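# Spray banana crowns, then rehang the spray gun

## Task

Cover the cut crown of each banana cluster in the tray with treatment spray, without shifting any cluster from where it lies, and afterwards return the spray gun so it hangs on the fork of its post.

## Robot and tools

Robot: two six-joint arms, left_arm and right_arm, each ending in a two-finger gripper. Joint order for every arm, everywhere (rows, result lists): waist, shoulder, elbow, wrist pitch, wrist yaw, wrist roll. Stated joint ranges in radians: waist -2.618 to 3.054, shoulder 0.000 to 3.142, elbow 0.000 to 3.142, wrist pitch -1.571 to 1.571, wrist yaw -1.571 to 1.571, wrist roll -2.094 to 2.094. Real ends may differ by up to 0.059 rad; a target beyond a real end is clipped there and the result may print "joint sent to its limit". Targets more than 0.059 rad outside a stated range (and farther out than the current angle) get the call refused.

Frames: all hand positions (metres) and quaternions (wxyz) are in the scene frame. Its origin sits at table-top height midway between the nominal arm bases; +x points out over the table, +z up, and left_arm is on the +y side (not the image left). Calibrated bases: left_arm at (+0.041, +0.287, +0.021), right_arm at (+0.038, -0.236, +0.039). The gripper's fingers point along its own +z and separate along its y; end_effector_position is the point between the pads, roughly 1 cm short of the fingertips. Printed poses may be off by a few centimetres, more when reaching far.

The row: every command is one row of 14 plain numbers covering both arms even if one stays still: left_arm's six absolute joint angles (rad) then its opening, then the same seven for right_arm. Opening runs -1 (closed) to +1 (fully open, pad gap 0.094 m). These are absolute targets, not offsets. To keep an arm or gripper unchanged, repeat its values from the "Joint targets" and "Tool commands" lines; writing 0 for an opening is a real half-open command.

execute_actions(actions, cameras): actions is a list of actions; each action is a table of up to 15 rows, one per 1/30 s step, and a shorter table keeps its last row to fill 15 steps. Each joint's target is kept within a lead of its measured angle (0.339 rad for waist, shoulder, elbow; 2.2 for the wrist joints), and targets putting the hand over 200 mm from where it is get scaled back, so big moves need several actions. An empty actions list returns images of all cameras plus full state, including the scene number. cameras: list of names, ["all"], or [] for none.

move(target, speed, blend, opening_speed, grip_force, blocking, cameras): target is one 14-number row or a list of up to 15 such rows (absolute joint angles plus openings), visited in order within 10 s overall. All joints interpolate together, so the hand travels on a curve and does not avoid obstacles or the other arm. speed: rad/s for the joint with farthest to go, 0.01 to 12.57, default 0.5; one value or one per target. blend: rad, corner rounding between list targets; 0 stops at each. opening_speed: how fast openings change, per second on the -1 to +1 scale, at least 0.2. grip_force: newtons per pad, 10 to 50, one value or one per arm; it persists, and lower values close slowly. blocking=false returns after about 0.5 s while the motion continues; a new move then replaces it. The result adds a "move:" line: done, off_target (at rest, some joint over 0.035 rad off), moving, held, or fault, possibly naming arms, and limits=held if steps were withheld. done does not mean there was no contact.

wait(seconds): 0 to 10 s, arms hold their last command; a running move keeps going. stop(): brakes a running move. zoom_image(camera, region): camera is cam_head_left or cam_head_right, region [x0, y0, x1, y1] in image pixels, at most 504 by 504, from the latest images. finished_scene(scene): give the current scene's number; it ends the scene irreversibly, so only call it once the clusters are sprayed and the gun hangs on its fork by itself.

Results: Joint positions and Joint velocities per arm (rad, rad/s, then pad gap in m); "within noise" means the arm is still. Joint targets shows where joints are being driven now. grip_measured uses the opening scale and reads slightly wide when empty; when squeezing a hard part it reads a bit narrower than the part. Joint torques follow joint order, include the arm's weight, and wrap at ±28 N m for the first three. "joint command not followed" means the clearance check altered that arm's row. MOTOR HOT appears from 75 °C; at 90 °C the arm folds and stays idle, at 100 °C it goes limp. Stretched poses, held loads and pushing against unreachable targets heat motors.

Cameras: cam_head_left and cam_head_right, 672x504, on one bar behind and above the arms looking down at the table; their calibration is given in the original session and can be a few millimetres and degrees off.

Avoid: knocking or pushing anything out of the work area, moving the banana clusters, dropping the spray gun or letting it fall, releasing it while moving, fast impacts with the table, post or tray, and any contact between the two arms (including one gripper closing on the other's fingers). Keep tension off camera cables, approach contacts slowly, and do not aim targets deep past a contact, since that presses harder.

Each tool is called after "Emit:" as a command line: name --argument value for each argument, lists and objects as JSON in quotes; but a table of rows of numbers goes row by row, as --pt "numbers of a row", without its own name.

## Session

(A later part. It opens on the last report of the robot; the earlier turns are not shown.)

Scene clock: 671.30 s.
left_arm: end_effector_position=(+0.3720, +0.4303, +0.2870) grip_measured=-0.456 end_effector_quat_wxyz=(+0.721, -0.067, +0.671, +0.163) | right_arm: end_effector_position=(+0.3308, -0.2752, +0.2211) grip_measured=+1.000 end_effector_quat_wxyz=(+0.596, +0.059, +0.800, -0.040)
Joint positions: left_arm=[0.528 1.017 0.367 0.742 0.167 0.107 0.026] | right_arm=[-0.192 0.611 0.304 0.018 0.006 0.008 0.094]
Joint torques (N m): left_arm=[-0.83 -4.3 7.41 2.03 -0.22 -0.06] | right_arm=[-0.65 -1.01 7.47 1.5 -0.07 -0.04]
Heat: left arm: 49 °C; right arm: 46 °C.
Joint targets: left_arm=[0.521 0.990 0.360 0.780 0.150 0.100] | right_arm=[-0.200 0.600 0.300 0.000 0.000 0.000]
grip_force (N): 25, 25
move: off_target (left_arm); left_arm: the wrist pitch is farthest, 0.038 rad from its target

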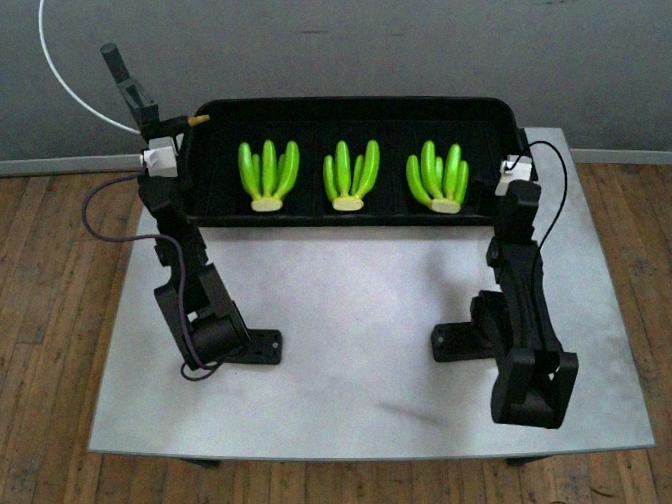

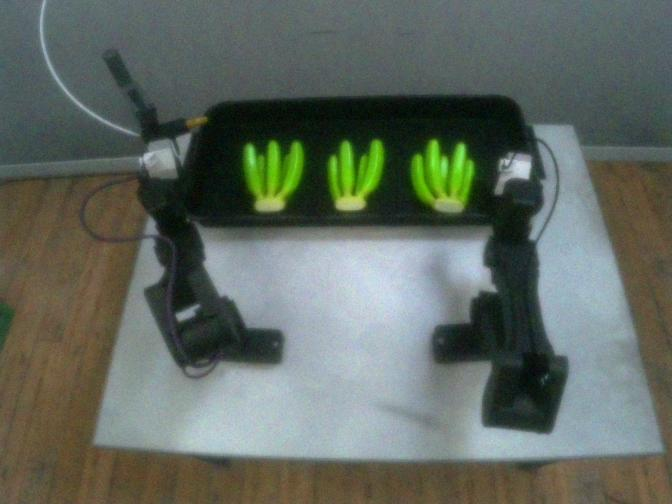

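Emit:
move --pt "0.521 0.965 0.52 0.475 0.15 0.1 -1 -0.2 0.6 0.3 0 0 0 1" --speed 0.15 --cameras '["all"]'

Emit:
zoom_image --camera "cam_head_left" --region '[100, 60, 200, 180]'

Scene clock: 683.43 s.
left_arm: end_effector_position=(+0.3771, +0.4332, +0.2714) grip_measured=-0.456 end_effector_quat_wxyz=(+0.662, -0.084, +0.731, +0.140) | right_arm: end_effector_position=(+0.3308, -0.2752, +0.2211) grip_measured=+1.000 end_effector_quat_wxyz=(+0.596, +0.059, +0.800, -0.040)
Joint positions: left_arm=[0.528 0.991 0.476 0.43 0.166 0.107 0.026] | right_arm=[-0.192 0.611 0.304 0.018 0.006 0.008 0.094]
Joint torques (N m): left_arm=[-0.81 -4.34 12.72 2.18 -0.18 -0.05] | right_arm=[-0.83 -0.92 7.39 1.45 -0.11 -0.08]
Heat: left arm: 50 °C; right arm: 46 °C.
Joint targets: left_arm=[0.521 0.965 0.520 0.475 0.150 0.100] | right_arm=[-0.200 0.600 0.300 0.000 0.000 0.000]
grip_force (N): 25, 25
move: off_target (left_arm); left_arm: the wrist pitch is farthest, 0.045 rad from its target

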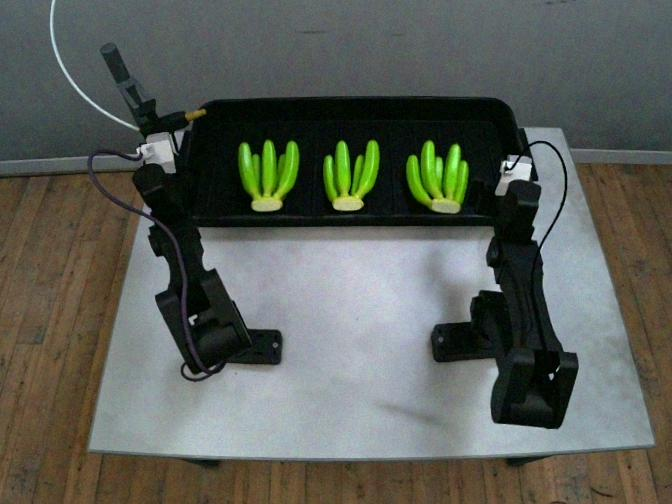

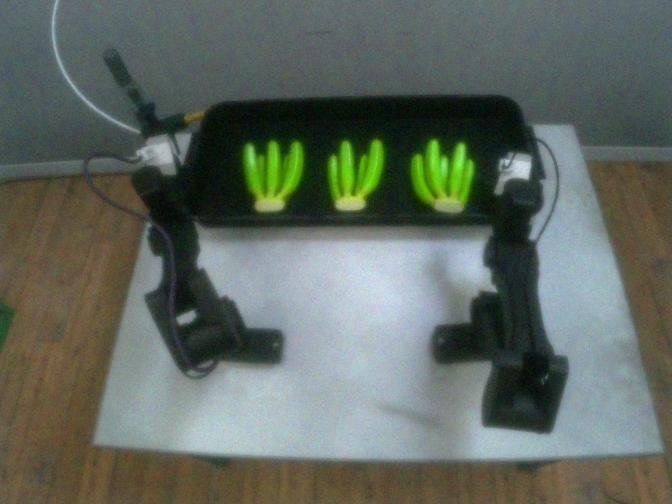

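Scaled by 4.200 from the camera's 672x504 image, which has a finer 960x720 frame.

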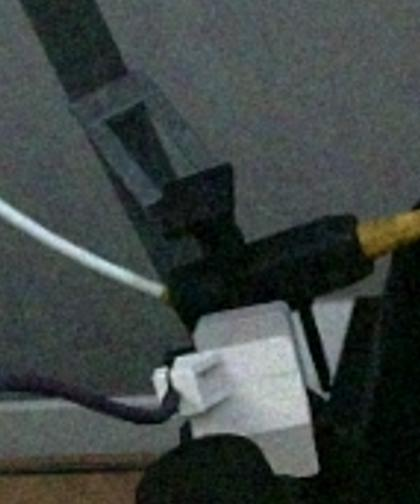

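Emit:
move --pt "0.513 0.838 0.44 0.375 0.15 0.1 -1 -0.2 0.6 0.3 0 0 0 1" --pt "0.513 0.822 0.54 0.30 0.15 0.1 -1 -0.2 0.6 0.3 0 0 0 1" --speed 0.15 --cameras '["all"]'

Emit:
zoom_image --camera "cam_head_left" --region '[100, 60, 200, 180]'

Scene clock: 712.60 s.
left_arm: end_effector_position=(+0.3578, +0.4201, +0.2889) grip_measured=-0.456 end_effector_quat_wxyz=(+0.662, -0.082, +0.733, +0.137) | right_arm: end_effector_position=(+0.3308, -0.2752, +0.2211) grip_measured=+1.000 end_effector_quat_wxyz=(+0.596, +0.059, +0.800, -0.040)
Joint positions: left_arm=[0.52 0.843 0.499 0.257 0.165 0.107 0.026] | right_arm=[-0.192 0.611 0.304 0.018 0.006 0.008 0.094]
Joint torques (N m): left_arm=[-0.77 -2.99 12.68 2.14 -0.15 -0.03] | right_arm=[-0.72 -0.84 7.56 1.5 -0.07 -0.06]
Motor temperatures (°C): left_arm=[27 31 37 51 26 26 27] | right_arm=[27 26 42 46 29 24 29]
Heat: left arm: 51 °C; right arm: 46 °C.
Joint targets: left_arm=[0.513 0.822 0.540 0.300 0.150 0.100] | right_arm=[-0.200 0.600 0.300 0.000 0.000 0.000]
grip_force (N): 25, 25
move: off_target (left_arm); left_arm: the wrist pitch is farthest, 0.043 rad from its target

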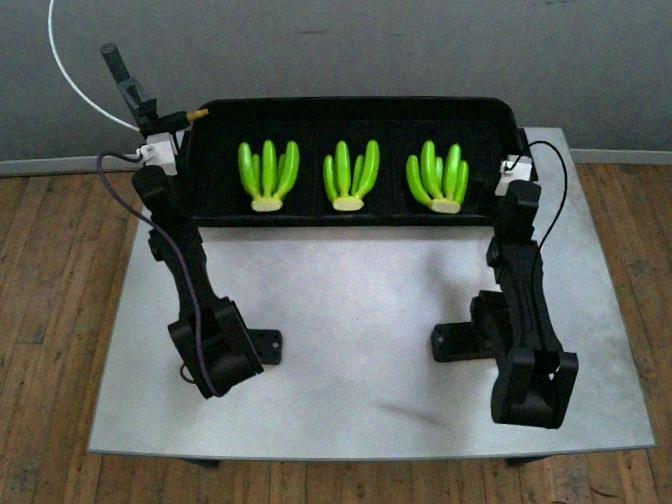

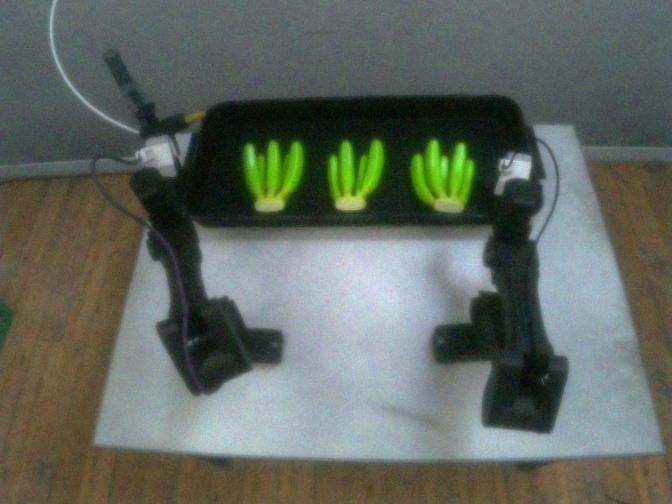

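Scaled by 4.200 from the camera's 672x504 image, which has a finer 960x720 frame.

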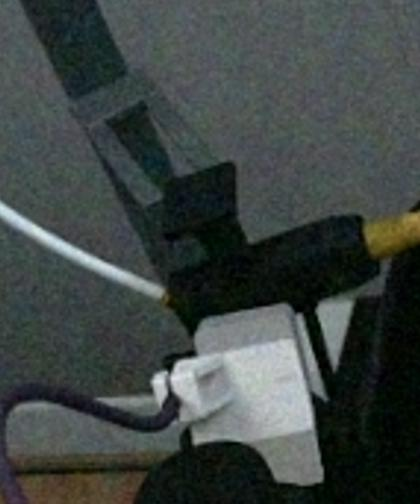

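Emit:
move --pt "0.533 1.0 0.61 0.385 0.15 0.1 -1 -0.2 0.6 0.3 0 0 0 1" --pt "0.546 1.157 0.669 0.485 0.15 0.1 -1 -0.2 0.6 0.3 0 0 0 1" --speed 0.12 --blend '[0.02,0]' --cameras '["all"]'

Emit:
zoom_image --camera "cam_head_left" --region '[100, 60, 200, 180]'

Scene clock: 721.83 s.
left_arm: end_effector_position=(+0.3968, +0.4423, +0.2923) grip_measured=-0.456 end_effector_quat_wxyz=(+0.676, -0.061, +0.722, +0.135) | right_arm: end_effector_position=(+0.3308, -0.2752, +0.2211) grip_measured=+1.000 end_effector_quat_wxyz=(+0.596, +0.059, +0.800, -0.040)
Joint positions: left_arm=[0.557 1.091 0.574 0.466 0.236 0.124 0.026] | right_arm=[-0.192 0.611 0.304 0.018 0.006 0.008 0.094]
Joint torques (N m): left_arm=[-0.95 2.55 17.85 1.89 -1.04 -0.23] | right_arm=[-0.72 -1.03 7.47 1.46 -0.08 -0.07]
Heat: left arm: 50 °C; right arm: 46 °C.
Joint targets: left_arm=[0.546 1.157 0.669 0.485 0.150 0.100] | right_arm=[-0.200 0.600 0.300 0.000 0.000 0.000]
grip_force (N): 25, 25
move: off_target (left_arm); left_arm: the elbow is farthest, 0.095 rad from its target

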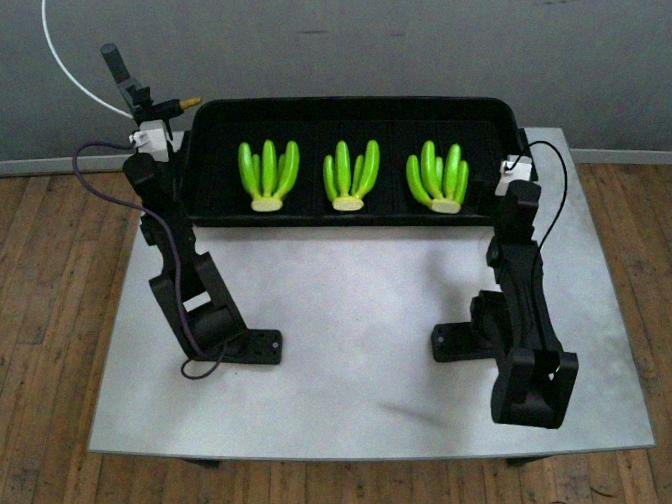

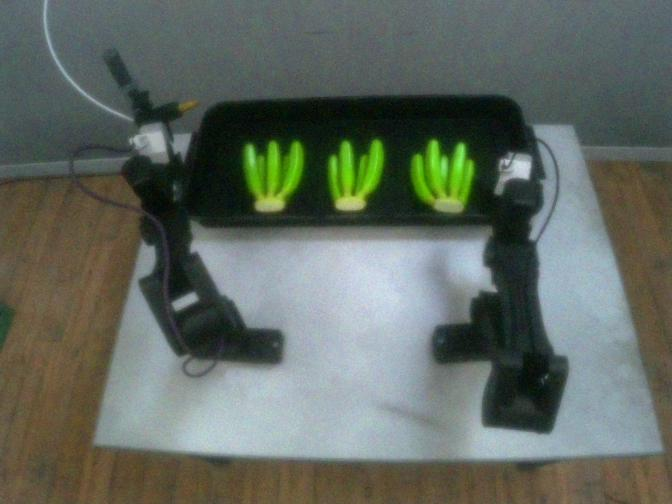

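Scaled by 4.200 from the camera's 672x504 image, which has a finer 960x720 frame.

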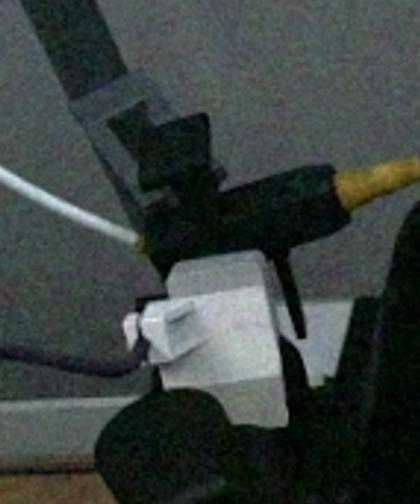

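Emit:
zoom_image --camera "cam_head_left" --region '[115, 75, 165, 125]'

Emit:
zoom_image --camera "cam_head_right" --region '[115, 75, 165, 125]'

Scaled by 10.080 from the camera's 672x504 image, which has a finer 960x720 frame.

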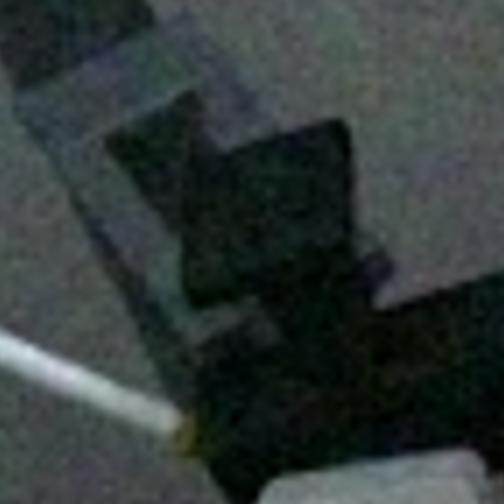

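Scaled by 10.080 from the camera's 672x504 image, which has a finer 960x720 frame.

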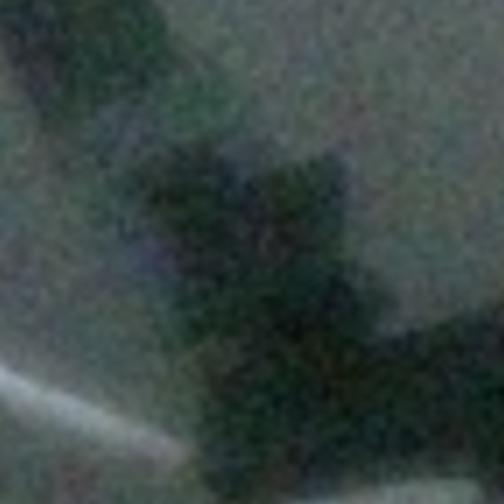

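Emit:
move --pt "0.543 1.09 0.58 0.475 0.17 0.1 -1 -0.2 0.6 0.3 0 0 0 1" --speed 0.1 --cameras '["all"]'

Emit:
zoom_image --camera "cam_head_left" --region '[110, 65, 190, 145]'

Scene clock: 769.77 s.
left_arm: end_effector_position=(+0.3950, +0.4413, +0.2937) grip_measured=-0.456 end_effector_quat_wxyz=(+0.677, -0.062, +0.721, +0.135) | right_arm: end_effector_position=(+0.3308, -0.2752, +0.2211) grip_measured=+1.000 end_effector_quat_wxyz=(+0.596, +0.059, +0.800, -0.040)
Joint positions: left_arm=[0.557 1.08 0.569 0.463 0.236 0.122 0.026] | right_arm=[-0.192 0.611 0.304 0.018 0.006 0.008 0.094]
Joint torques (N m): left_arm=[-1.42 -1.99 9.39 1.81 -0.84 -0.19] | right_arm=[-0.73 -1.01 7.42 1.45 -0.09 -0.08]
Motor temperatures (°C): left_arm=[27 30 43 48 27 26 27] | right_arm=[27 25 42 46 29 24 29]
Heat: left arm: 48 °C; right arm: 46 °C.
Joint targets: left_arm=[0.543 1.090 0.580 0.475 0.170 0.100] | right_arm=[-0.200 0.600 0.300 0.000 0.000 0.000]
grip_force (N): 25, 25
move: off_target (left_arm); left_arm: the wrist yaw is farthest, 0.066 rad from its target

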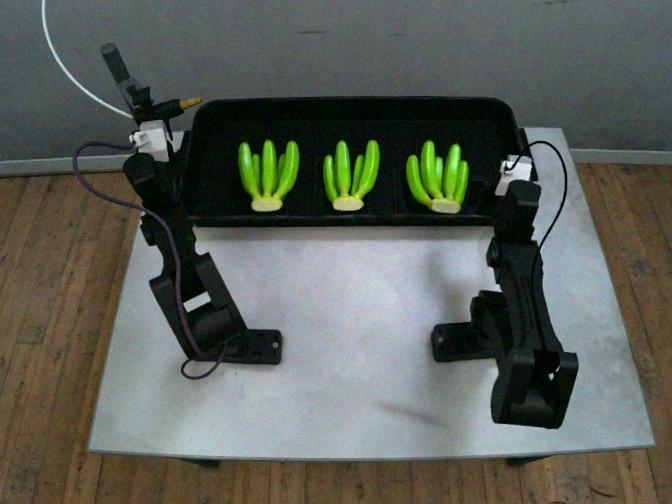

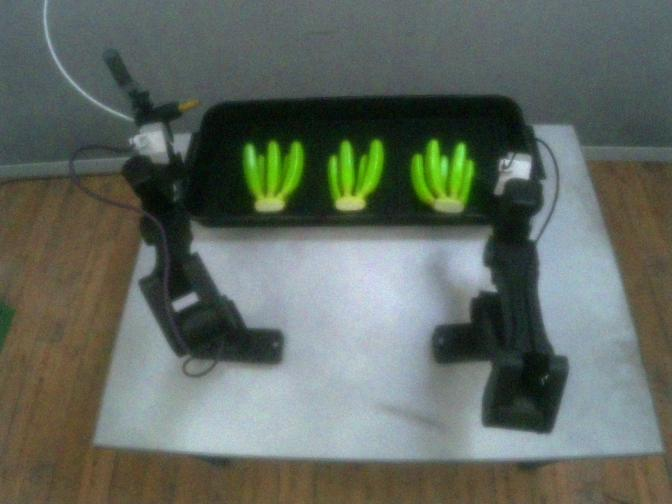

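Scaled by 6.300 from the camera's 672x504 image, which has a finer 960x720 frame.

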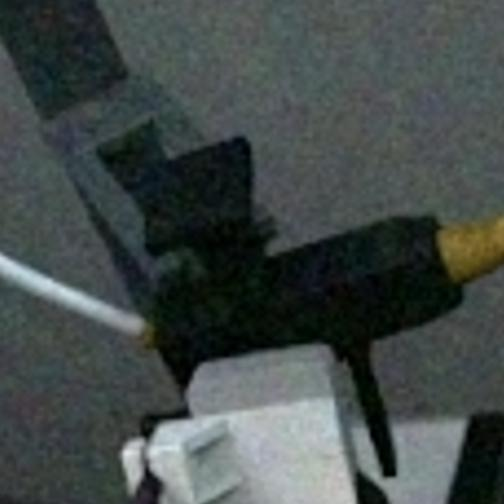

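Emit:
execute_actions --actions '[]'

Emit:
zoom_image --camera "cam_head_left" --region '[80, 40, 220, 200]'

Emit:
zoom_image --camera "cam_head_right" --region '[60, 40, 200, 200]'

Scene clock: 814.63 s.
left_arm: end_effector_position=(+0.3950, +0.4413, +0.2937) grip_measured=-0.456 end_effector_quat_wxyz=(+0.677, -0.062, +0.721, +0.135) | right_arm: end_effector_position=(+0.3308, -0.2752, +0.2211) grip_measured=+1.000 end_effector_quat_wxyz=(+0.596, +0.059, +0.800, -0.040)
Joint positions: left_arm=[0.557 1.08 0.569 0.463 0.236 0.122 0.026] | right_arm=[-0.192 0.611 0.304 0.018 0.006 0.008 0.094]
Joint velocities: within noise
Joint torques (N m): left_arm=[-1.39 -2.06 9.33 1.82 -0.79 -0.2] | right_arm=[-0.7 -0.95 7.53 1.48 -0.11 -0.05]
Motor temperatures (°C): left_arm=[27 29 35 46 27 26 27] | right_arm=[27 25 42 46 29 24 29]
Heat: left arm: 46 °C; right arm: 46 °C.
Joint targets: left_arm=[0.543 1.090 0.580 0.475 0.170 0.100] | right_arm=[-0.200 0.600 0.300 0.000 0.000 0.000]
Tool commands: left_gripper/opening=-1.0 right_gripper/opening=+1.0
grip_force (N): 25, 25

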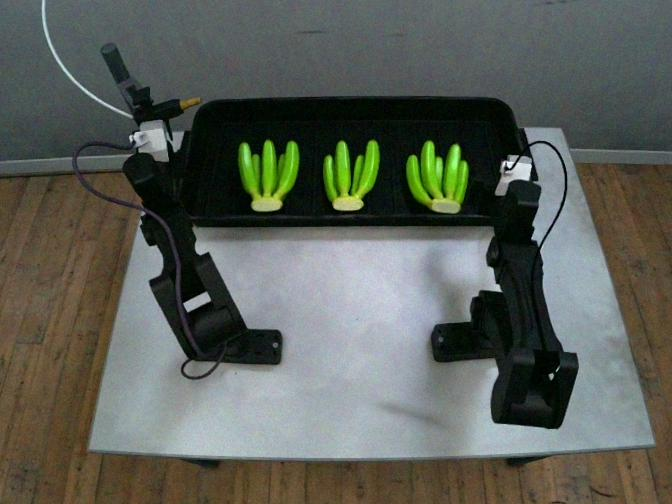

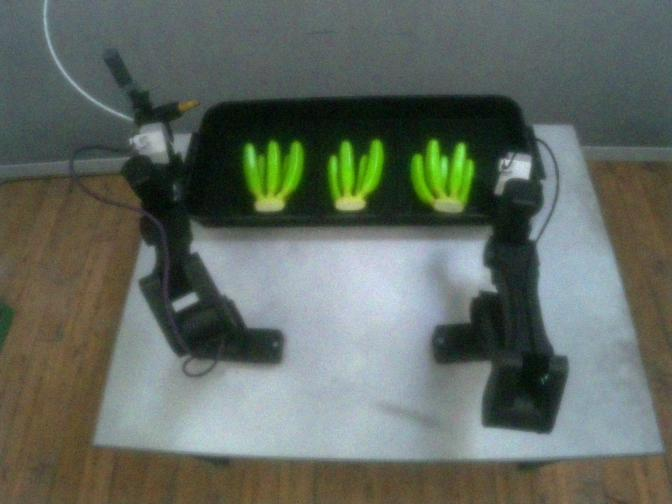

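Scaled by 3.150 from the camera's 672x504 image, which has a finer 960x720 frame.

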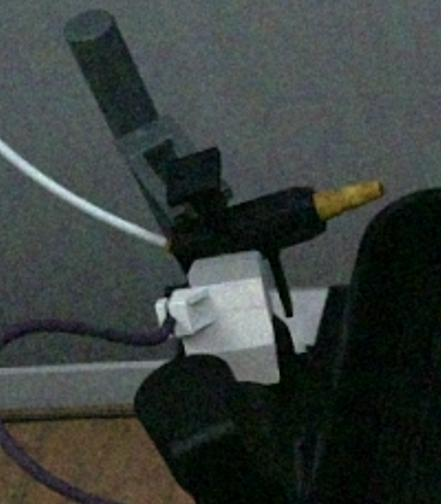

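Scaled by 3.150 from the camera's 672x504 image, which has a finer 960x720 frame.

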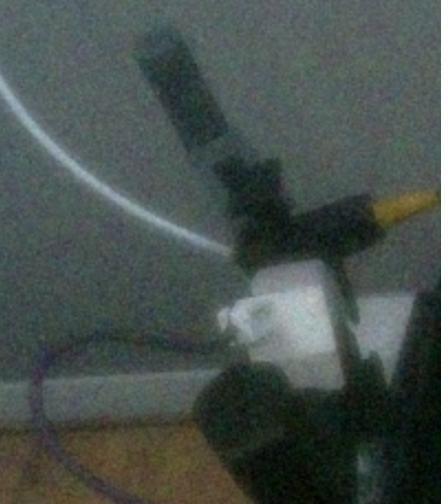

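Emit:
move --target '[0.543,1.093,0.55,0.475,0.17,0.12,-1,-0.2,0.6,0.3,0,0,0,1]' --speed 0.1

Emit:
move --target '[0.546,1.165,0.605,0.51,0.16,0.12,-1,-0.2,0.6,0.3,0,0,0,1]' --speed 0.1 --cameras '["cam_head_left","cam_head_right"]'

Emit:
zoom_image --camera "cam_head_left" --region '[100, 60, 200, 180]'

Scene clock: 829.93 s.
left_arm: end_effector_position=(+0.3945, +0.4423, +0.2932) grip_measured=-0.456 end_effector_quat_wxyz=(+0.678, -0.066, +0.718, +0.141) | right_arm: end_effector_position=(+0.3308, -0.2752, +0.2211) grip_measured=+1.000 end_effector_quat_wxyz=(+0.596, +0.059, +0.800, -0.040)
Joint positions: left_arm=[0.55 1.08 0.561 0.478 0.214 0.122 0.026] | right_arm=[-0.192 0.611 0.304 0.018 0.006 0.008 0.094]
Joint torques (N m): left_arm=[-0.7 -1.83 7.39 1.69 -0.57 -0.01] | right_arm=[-0.49 -0.96 7.3 1.5 -0.09 -0.1]
Heat: left arm: 46 °C; right arm: 46 °C.
Joint targets: left_arm=[0.543 1.093 0.550 0.475 0.170 0.120] | right_arm=[-0.200 0.600 0.300 0.000 0.000 0.000]
grip_force (N): 25, 25
move: off_target (left_arm); left_arm: the wrist yaw is farthest, 0.044 rad from its target

Scene clock: 831.03 s.
left_arm: end_effector_position=(+0.3984, +0.4441, +0.2922) grip_measured=-0.456 end_effector_quat_wxyz=(+0.682, -0.059, +0.715, +0.142) | right_arm: end_effector_position=(+0.3308, -0.2752, +0.2211) grip_measured=+1.000 end_effector_quat_wxyz=(+0.596, +0.059, +0.800, -0.040)
Joint positions: left_arm=[0.556 1.109 0.56 0.518 0.229 0.13 0.026] | right_arm=[-0.192 0.611 0.304 0.018 0.006 0.008 0.094]
Joint torques (N m): left_arm=[-0.9 1.76 12.78 1.6 -0.84 -0.08] | right_arm=[-0.73 -1.05 7.53 1.44 -0.1 -0.08]
Heat: left arm: 46 °C; right arm: 46 °C.
Joint targets: left_arm=[0.546 1.165 0.605 0.510 0.160 0.120] | right_arm=[-0.200 0.600 0.300 0.000 0.000 0.000]
grip_force (N): 25, 25
move: off_target (left_arm); left_arm: the wrist yaw is farthest, 0.069 rad from its target

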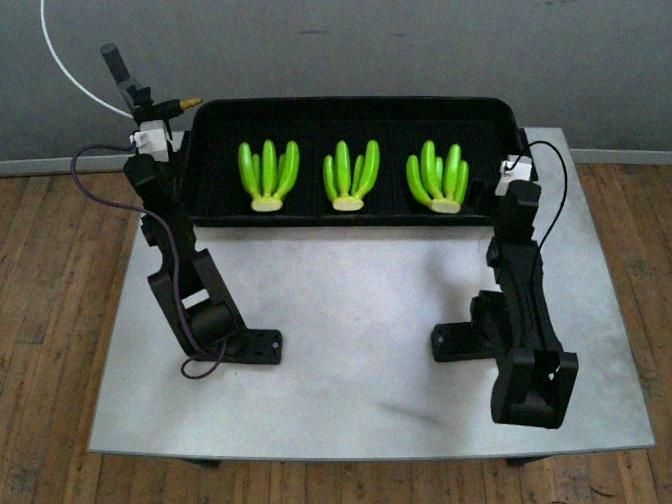

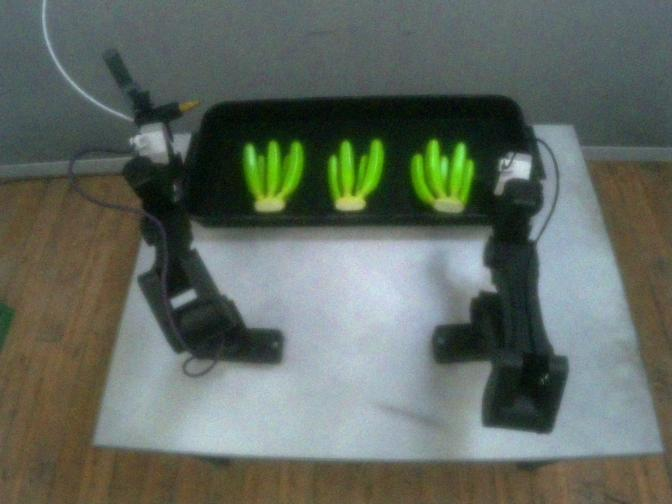

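Scaled by 4.200 from the camera's 672x504 image, which has a finer 960x720 frame.

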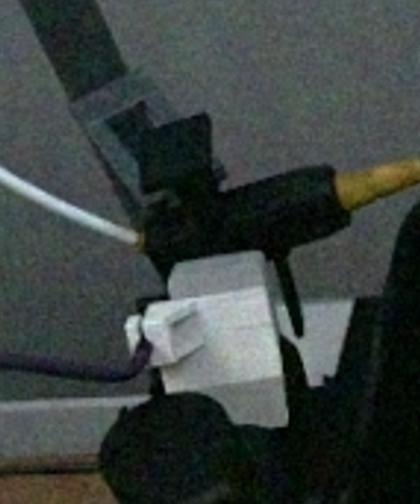

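Emit:
zoom_image --camera "cam_head_left" --region '[115, 75, 175, 135]'

Emit:
zoom_image --camera "cam_head_right" --region '[115, 75, 175, 135]'

Scaled by 8.400 from the camera's 672x504 image, which has a finer 960x720 frame.

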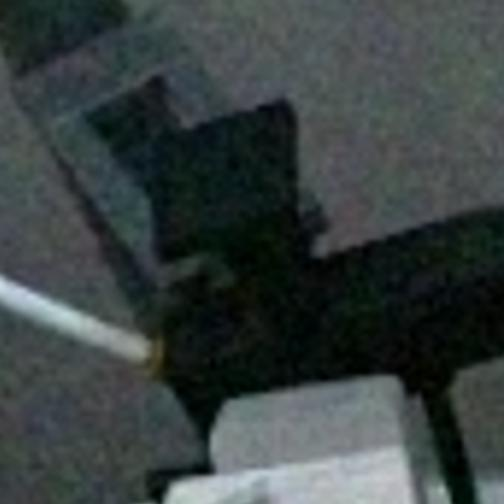

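Scaled by 8.400 from the camera's 672x504 image, which has a finer 960x720 frame.

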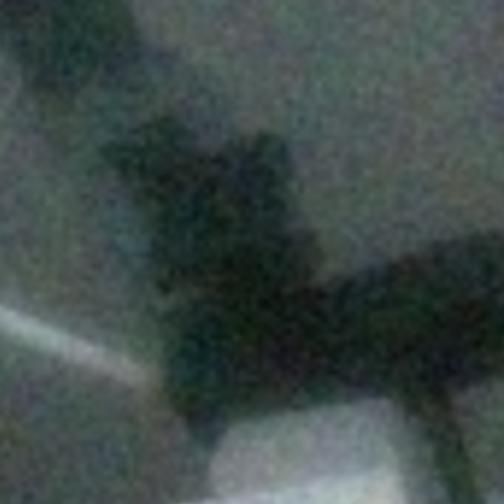

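Emit:
move --pt "0.543 1.08 0.53 0.50 0.16 0.09 -1 -0.2 0.6 0.3 0 0 0 1" --pt "0.543 1.09 0.52 0.51 0.16 0.07 -1 -0.2 0.6 0.3 0 0 0 1" --speed 0.1 --cameras '["cam_head_left"]'

Emit:
zoom_image --camera "cam_head_left" --region '[115, 75, 175, 135]'

Scene clock: 877.07 s.
left_arm: end_effector_position=(+0.3935, +0.4445, +0.2856) grip_measured=-0.456 end_effector_quat_wxyz=(+0.680, -0.082, +0.716, +0.135) | right_arm: end_effector_position=(+0.3308, -0.2752, +0.2211) grip_measured=+1.000 end_effector_quat_wxyz=(+0.596, +0.059, +0.800, -0.040)
Joint positions: left_arm=[0.549 1.09 0.534 0.516 0.199 0.09 0.026] | right_arm=[-0.192 0.611 0.304 0.018 0.006 0.008 0.094]
Joint torques (N m): left_arm=[-0.64 -2.88 7.05 1.66 -0.45 -0.16] | right_arm=[-0.85 -1.21 7.47 1.53 -0.12 -0.07]
Motor temperatures (°C): left_arm=[27 29 40 46 27 26 27] | right_arm=[27 25 43 46 29 24 29]
Heat: left arm: 46 °C; right arm: 46 °C.
Joint targets: left_arm=[0.543 1.090 0.520 0.510 0.160 0.070] | right_arm=[-0.200 0.600 0.300 0.000 0.000 0.000]
grip_force (N): 25, 25
move: off_target (left_arm); left_arm: the wrist yaw is farthest, 0.039 rad from its target
Images, in order (width x height): cam_head_left 672x504.

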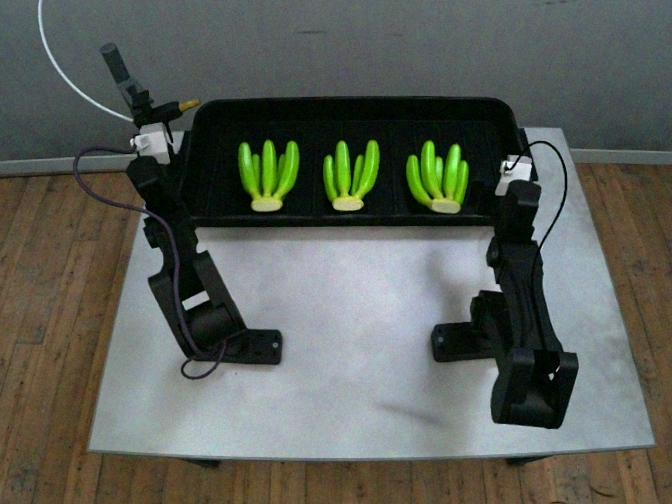

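Scaled by 8.400 from the camera's 672x504 image, which has a finer 960x720 frame.

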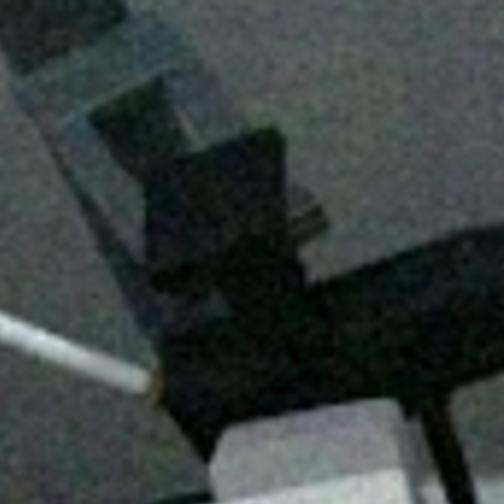

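Emit:
move --target '[0.546,1.165,0.585,0.555,0.15,0.07,-1,-0.2,0.6,0.3,0,0,0,1]' --speed 0.1 --cameras '["cam_head_left"]'

Emit:
zoom_image --camera "cam_head_left" --region '[115, 75, 175, 135]'

Scene clock: 888.23 s.
left_arm: end_effector_position=(+0.3984, +0.4445, +0.2851) grip_measured=-0.456 end_effector_quat_wxyz=(+0.685, -0.073, +0.713, +0.133) | right_arm: end_effector_position=(+0.3308, -0.2752, +0.2211) grip_measured=+1.000 end_effector_quat_wxyz=(+0.596, +0.059, +0.800, -0.040)
Joint positions: left_arm=[0.553 1.122 0.534 0.561 0.219 0.095 0.026] | right_arm=[-0.192 0.611 0.304 0.018 0.006 0.008 0.094]
Joint torques (N m): left_arm=[-0.61 0.55 13.33 1.66 -0.85 -0.23] | right_arm=[-0.79 -1.21 7.41 1.46 -0.06 -0.09]
Heat: left arm: 46 °C; right arm: 46 °C.
Joint targets: left_arm=[0.546 1.165 0.585 0.555 0.150 0.070] | right_arm=[-0.200 0.600 0.300 0.000 0.000 0.000]
grip_force (N): 25, 25
move: off_target (left_arm); left_arm: the wrist yaw is farthest, 0.069 rad from its target
Images, in order (width x height): cam_head_left 672x504.

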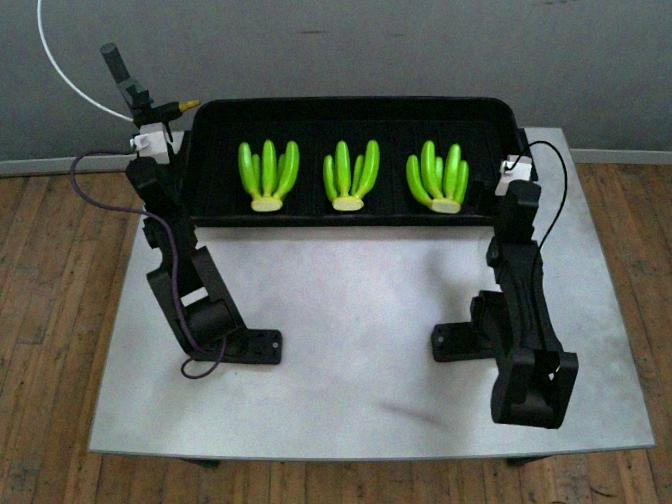

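Scaled by 8.400 from the camera's 672x504 image, which has a finer 960x720 frame.

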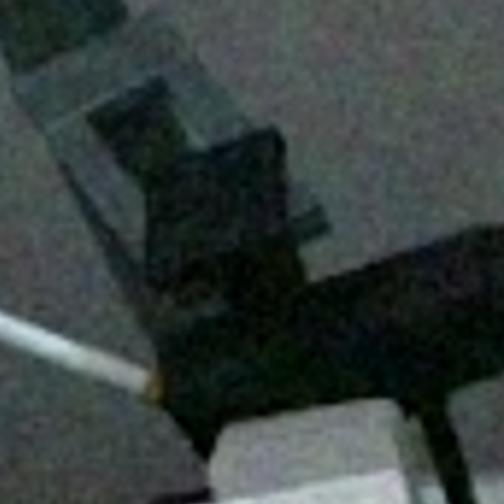

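Emit:
move --pt "0.543 1.06 0.57 0.44 0.15 0.07 -1 -0.2 0.6 0.3 0 0 0 1" --pt "0.535 0.97 0.615 0.25 0.15 0.07 -1 -0.2 0.6 0.3 0 0 0 1" --speed 0.15 --grip_force '[50, 25]' --blend '[0.03, 0]' --cameras '["cam_head_left","cam_head_right"]'

Emit:
zoom_image --camera "cam_head_left" --region '[105, 60, 185, 140]'

Emit:
zoom_image --camera "cam_head_right" --region '[105, 60, 185, 140]'

Scene clock: 919.53 s.
left_arm: end_effector_position=(+0.3771, +0.4392, +0.2688) grip_measured=-0.465 end_effector_quat_wxyz=(+0.625, -0.110, +0.763, +0.121) | right_arm: end_effector_position=(+0.3308, -0.2752, +0.2211) grip_measured=+1.000 end_effector_quat_wxyz=(+0.596, +0.059, +0.800, -0.040)
Joint positions: left_arm=[0.542 0.994 0.576 0.225 0.165 0.08 0.025] | right_arm=[-0.192 0.611 0.304 0.018 0.006 0.008 0.094]
Joint torques (N m): left_arm=[-0.76 -4.4 12.25 1.95 -0.15 -0.07] | right_arm=[-0.61 -1.21 7.27 1.48 -0.09 -0.07]
Heat: left arm: 46 °C; right arm: 46 °C.
Joint targets: left_arm=[0.535 0.970 0.615 0.250 0.150 0.070] | right_arm=[-0.200 0.600 0.300 0.000 0.000 0.000]
grip_force (N): 50, 25
move: off_target (left_arm); left_arm: the elbow is farthest, 0.039 rad from its target

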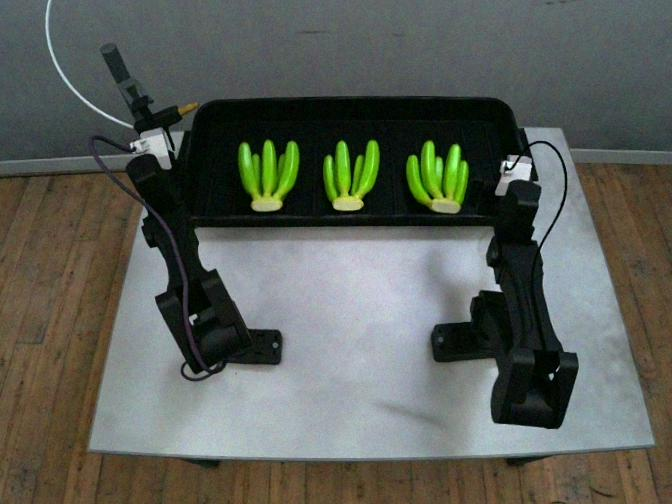

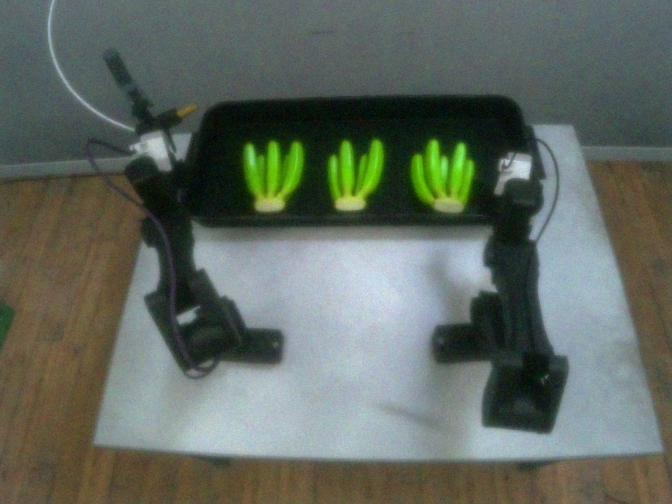

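Scaled by 6.300 from the camera's 672x504 image, which has a finer 960x720 frame.

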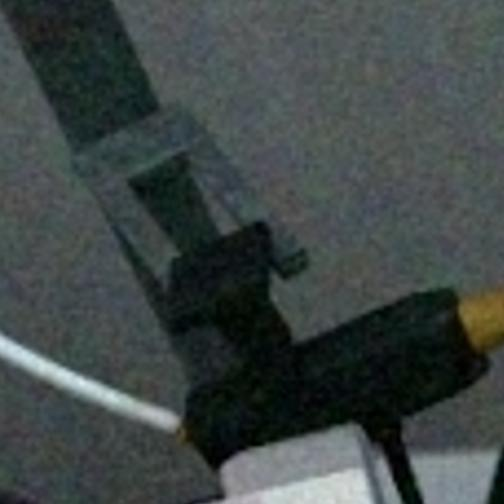

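Scaled by 6.300 from the camera's 672x504 image, which has a finer 960x720 frame.

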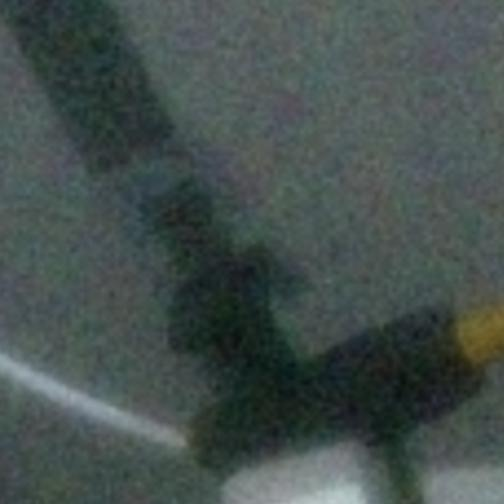

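Emit:
move --pt "0.539 1.0 0.635 0.25 0.15 0.07 -1 -0.2 0.6 0.3 0 0 0 1" --pt "0.545 1.085 0.655 0.325 0.15 0.07 -1 -0.2 0.6 0.3 0 0 0 1" --speed 0.12 --blend '[0.02, 0]' --cameras '["cam_head_left"]'

Emit:
zoom_image --camera "cam_head_left" --region '[105, 60, 185, 140]'

Scene clock: 932.77 s.
left_arm: end_effector_position=(+0.3917, +0.4473, +0.2676) grip_measured=-0.465 end_effector_quat_wxyz=(+0.623, -0.106, +0.765, +0.125) | right_arm: end_effector_position=(+0.3308, -0.2752, +0.2211) grip_measured=+1.000 end_effector_quat_wxyz=(+0.596, +0.059, +0.800, -0.040)
Joint positions: left_arm=[0.542 1.079 0.613 0.27 0.165 0.092 0.025] | right_arm=[-0.192 0.611 0.304 0.018 0.006 0.008 0.094]
Joint torques (N m): left_arm=[0.29 -2.4 12.64 2.23 -0.15 -0.19] | right_arm=[-0.58 -1.05 7.46 1.45 -0.03 -0.1]
Heat: left arm: 48 °C; right arm: 46 °C.
Joint targets: left_arm=[0.545 1.085 0.655 0.325 0.150 0.070] | right_arm=[-0.200 0.600 0.300 0.000 0.000 0.000]
grip_force (N): 50, 25
move: off_target (left_arm); blend cut to 0.015 rad at target 1; left_arm: the wrist pitch is farthest, 0.055 rad from its target
Images, in order (width x height): cam_head_left 672x504.

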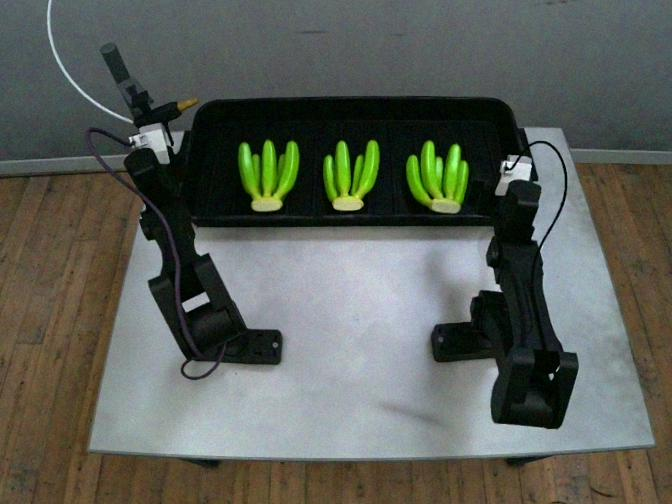

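Scaled by 6.300 from the camera's 672x504 image, which has a finer 960x720 frame.

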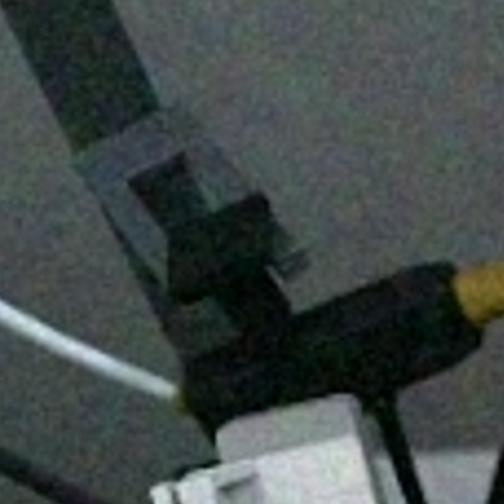

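Emit:
move --target '[0.545,1.17,0.697,0.385,0.15,0.07,-1,-0.2,0.6,0.3,0,0,0,1]' --speed 0.12 --cameras '["cam_head_left"]'

Emit:
zoom_image --camera "cam_head_left" --region '[105, 60, 185, 140]'

Scene clock: 944.93 s.
left_arm: end_effector_position=(+0.4074, +0.4566, +0.2709) grip_measured=-0.465 end_effector_quat_wxyz=(+0.630, -0.106, +0.759, +0.128) | right_arm: end_effector_position=(+0.3308, -0.2752, +0.2211) grip_measured=+1.000 end_effector_quat_wxyz=(+0.596, +0.059, +0.800, -0.040)
Joint positions: left_arm=[0.542 1.163 0.652 0.334 0.161 0.092 0.025] | right_arm=[-0.192 0.611 0.304 0.018 0.006 0.008 0.094]
Joint torques (N m): left_arm=[0.32 -3.06 12.81 2.21 -0.1 -0.24] | right_arm=[-0.72 -1.03 7.62 1.48 -0.12 0]
Heat: left arm: 49 °C; right arm: 46 °C.
Joint targets: left_arm=[0.545 1.170 0.697 0.385 0.150 0.070] | right_arm=[-0.200 0.600 0.300 0.000 0.000 0.000]
grip_force (N): 50, 25
move: off_target (left_arm); left_arm: the wrist pitch is farthest, 0.051 rad from its target
Images, in order (width x height): cam_head_left 672x504.

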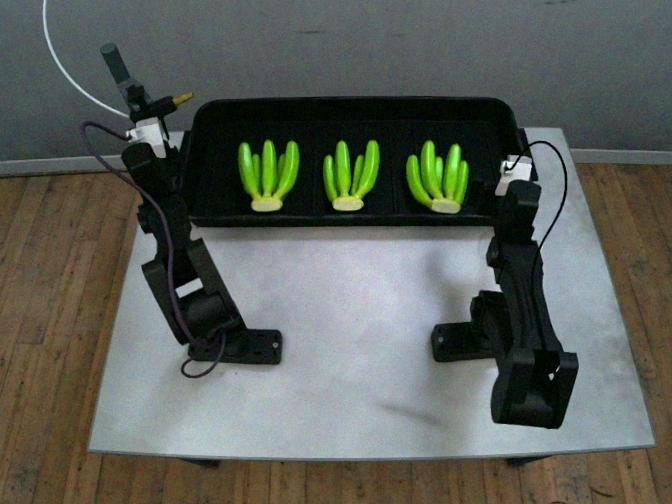

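Scaled by 6.300 from the camera's 672x504 image, which has a finer 960x720 frame.

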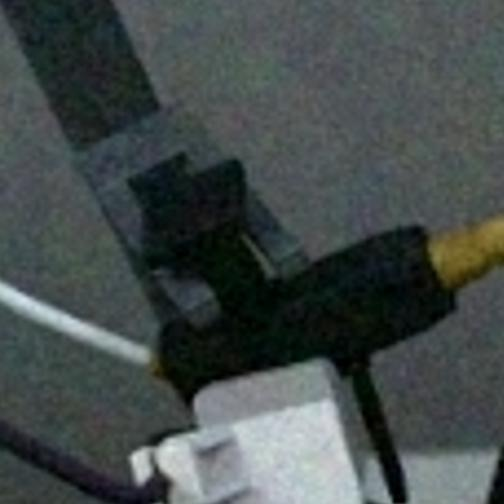

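Emit:
move --target '[0.551,1.258,0.737,0.447,0.15,0.07,-1,-0.2,0.6,0.3,0,0,0,1]' --speed 0.12 --cameras '["cam_head_left"]'

Emit:
zoom_image --camera "cam_head_left" --region '[105, 60, 185, 140]'

Scene clock: 961.20 s.
left_arm: end_effector_position=(+0.4233, +0.4668, +0.2710) grip_measured=-0.465 end_effector_quat_wxyz=(+0.634, -0.110, +0.754, +0.128) | right_arm: end_effector_position=(+0.3308, -0.2752, +0.2211) grip_measured=+1.000 end_effector_quat_wxyz=(+0.596, +0.059, +0.800, -0.040)
Joint positions: left_arm=[0.544 1.251 0.693 0.393 0.159 0.081 0.025] | right_arm=[-0.192 0.611 0.304 0.018 0.006 0.008 0.094]
Joint torques (N m): left_arm=[0.69 -3.66 12.66 2.25 -0.08 -0.1] | right_arm=[-0.73 -1.16 7.5 1.5 -0.09 -0.08]
Heat: left arm: 50 °C; right arm: 46 °C.
Joint targets: left_arm=[0.551 1.258 0.737 0.447 0.150 0.070] | right_arm=[-0.200 0.600 0.300 0.000 0.000 0.000]
grip_force (N): 50, 25
move: off_target (left_arm); left_arm: the wrist pitch is farthest, 0.054 rad from its target
Images, in order (width x height): cam_head_left 672x504.

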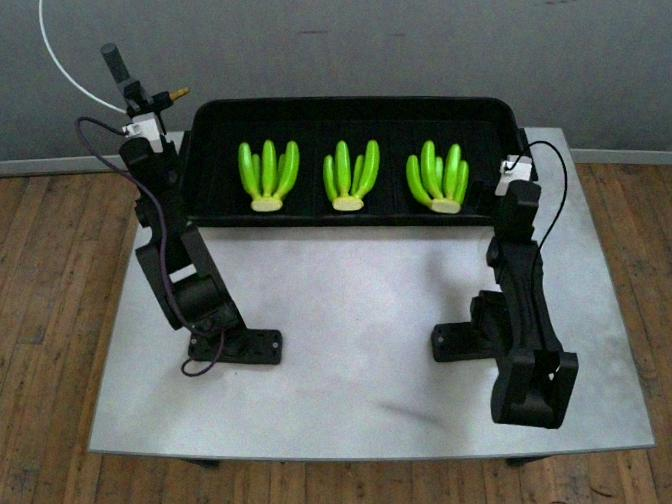

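Scaled by 6.300 from the camera's 672x504 image, which has a finer 960x720 frame.

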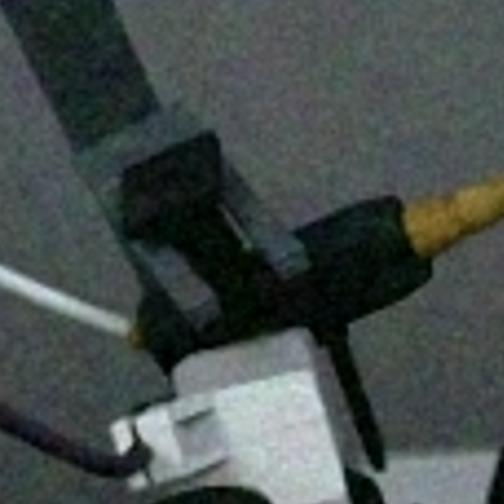

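Emit:
move --pt "0.551 1.263 0.715 0.46 0.15 0.07 -1 -0.2 0.6 0.3 0 0 0 1" --pt "0.551 1.263 0.715 0.46 0.15 0.07 1 -0.2 0.6 0.3 0 0 0 1" --speed 0.12 --opening_speed 0.5 --cameras '["cam_head_left"]'

Emit:
zoom_image --camera "cam_head_left" --region '[105, 60, 185, 140]'

Scene clock: 979.73 s.
left_arm: end_effector_position=(+0.4239, +0.4717, +0.2805) grip_measured=+0.998 end_effector_quat_wxyz=(+0.649, -0.116, +0.740, +0.136) | right_arm: end_effector_position=(+0.3308, -0.2752, +0.2211) grip_measured=+1.000 end_effector_quat_wxyz=(+0.596, +0.059, +0.800, -0.040)
Joint positions: left_arm=[0.549 1.257 0.693 0.441 0.147 0.069 0.094] | right_arm=[-0.192 0.611 0.304 0.018 0.006 0.008 0.094]
Joint torques (N m): left_arm=[0.29 -3.88 10.45 1.92 0.07 0.06] | right_arm=[-0.8 -1.1 7.68 1.45 -0.11 -0.11]
Heat: left arm: 48 °C; right arm: 46 °C.
Joint targets: left_arm=[0.551 1.263 0.715 0.460 0.150 0.070] | right_arm=[-0.200 0.600 0.300 0.000 0.000 0.000]
grip_force (N): 50, 25
move: done; target 2's new numbers were sent with left_arm's wrist pitch 0.058 rad from that target
Images, in order (width x height): cam_head_left 672x504.

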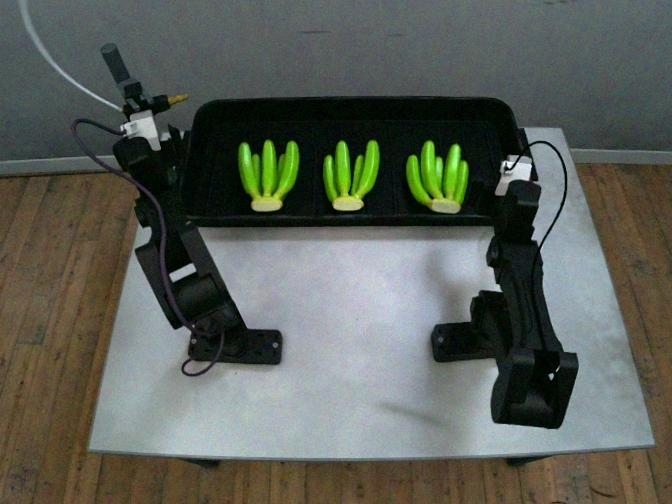

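Scaled by 6.300 from the camera's 672x504 image, which has a finer 960x720 frame.

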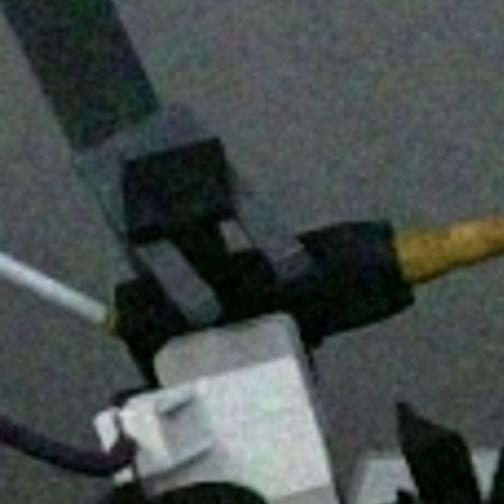

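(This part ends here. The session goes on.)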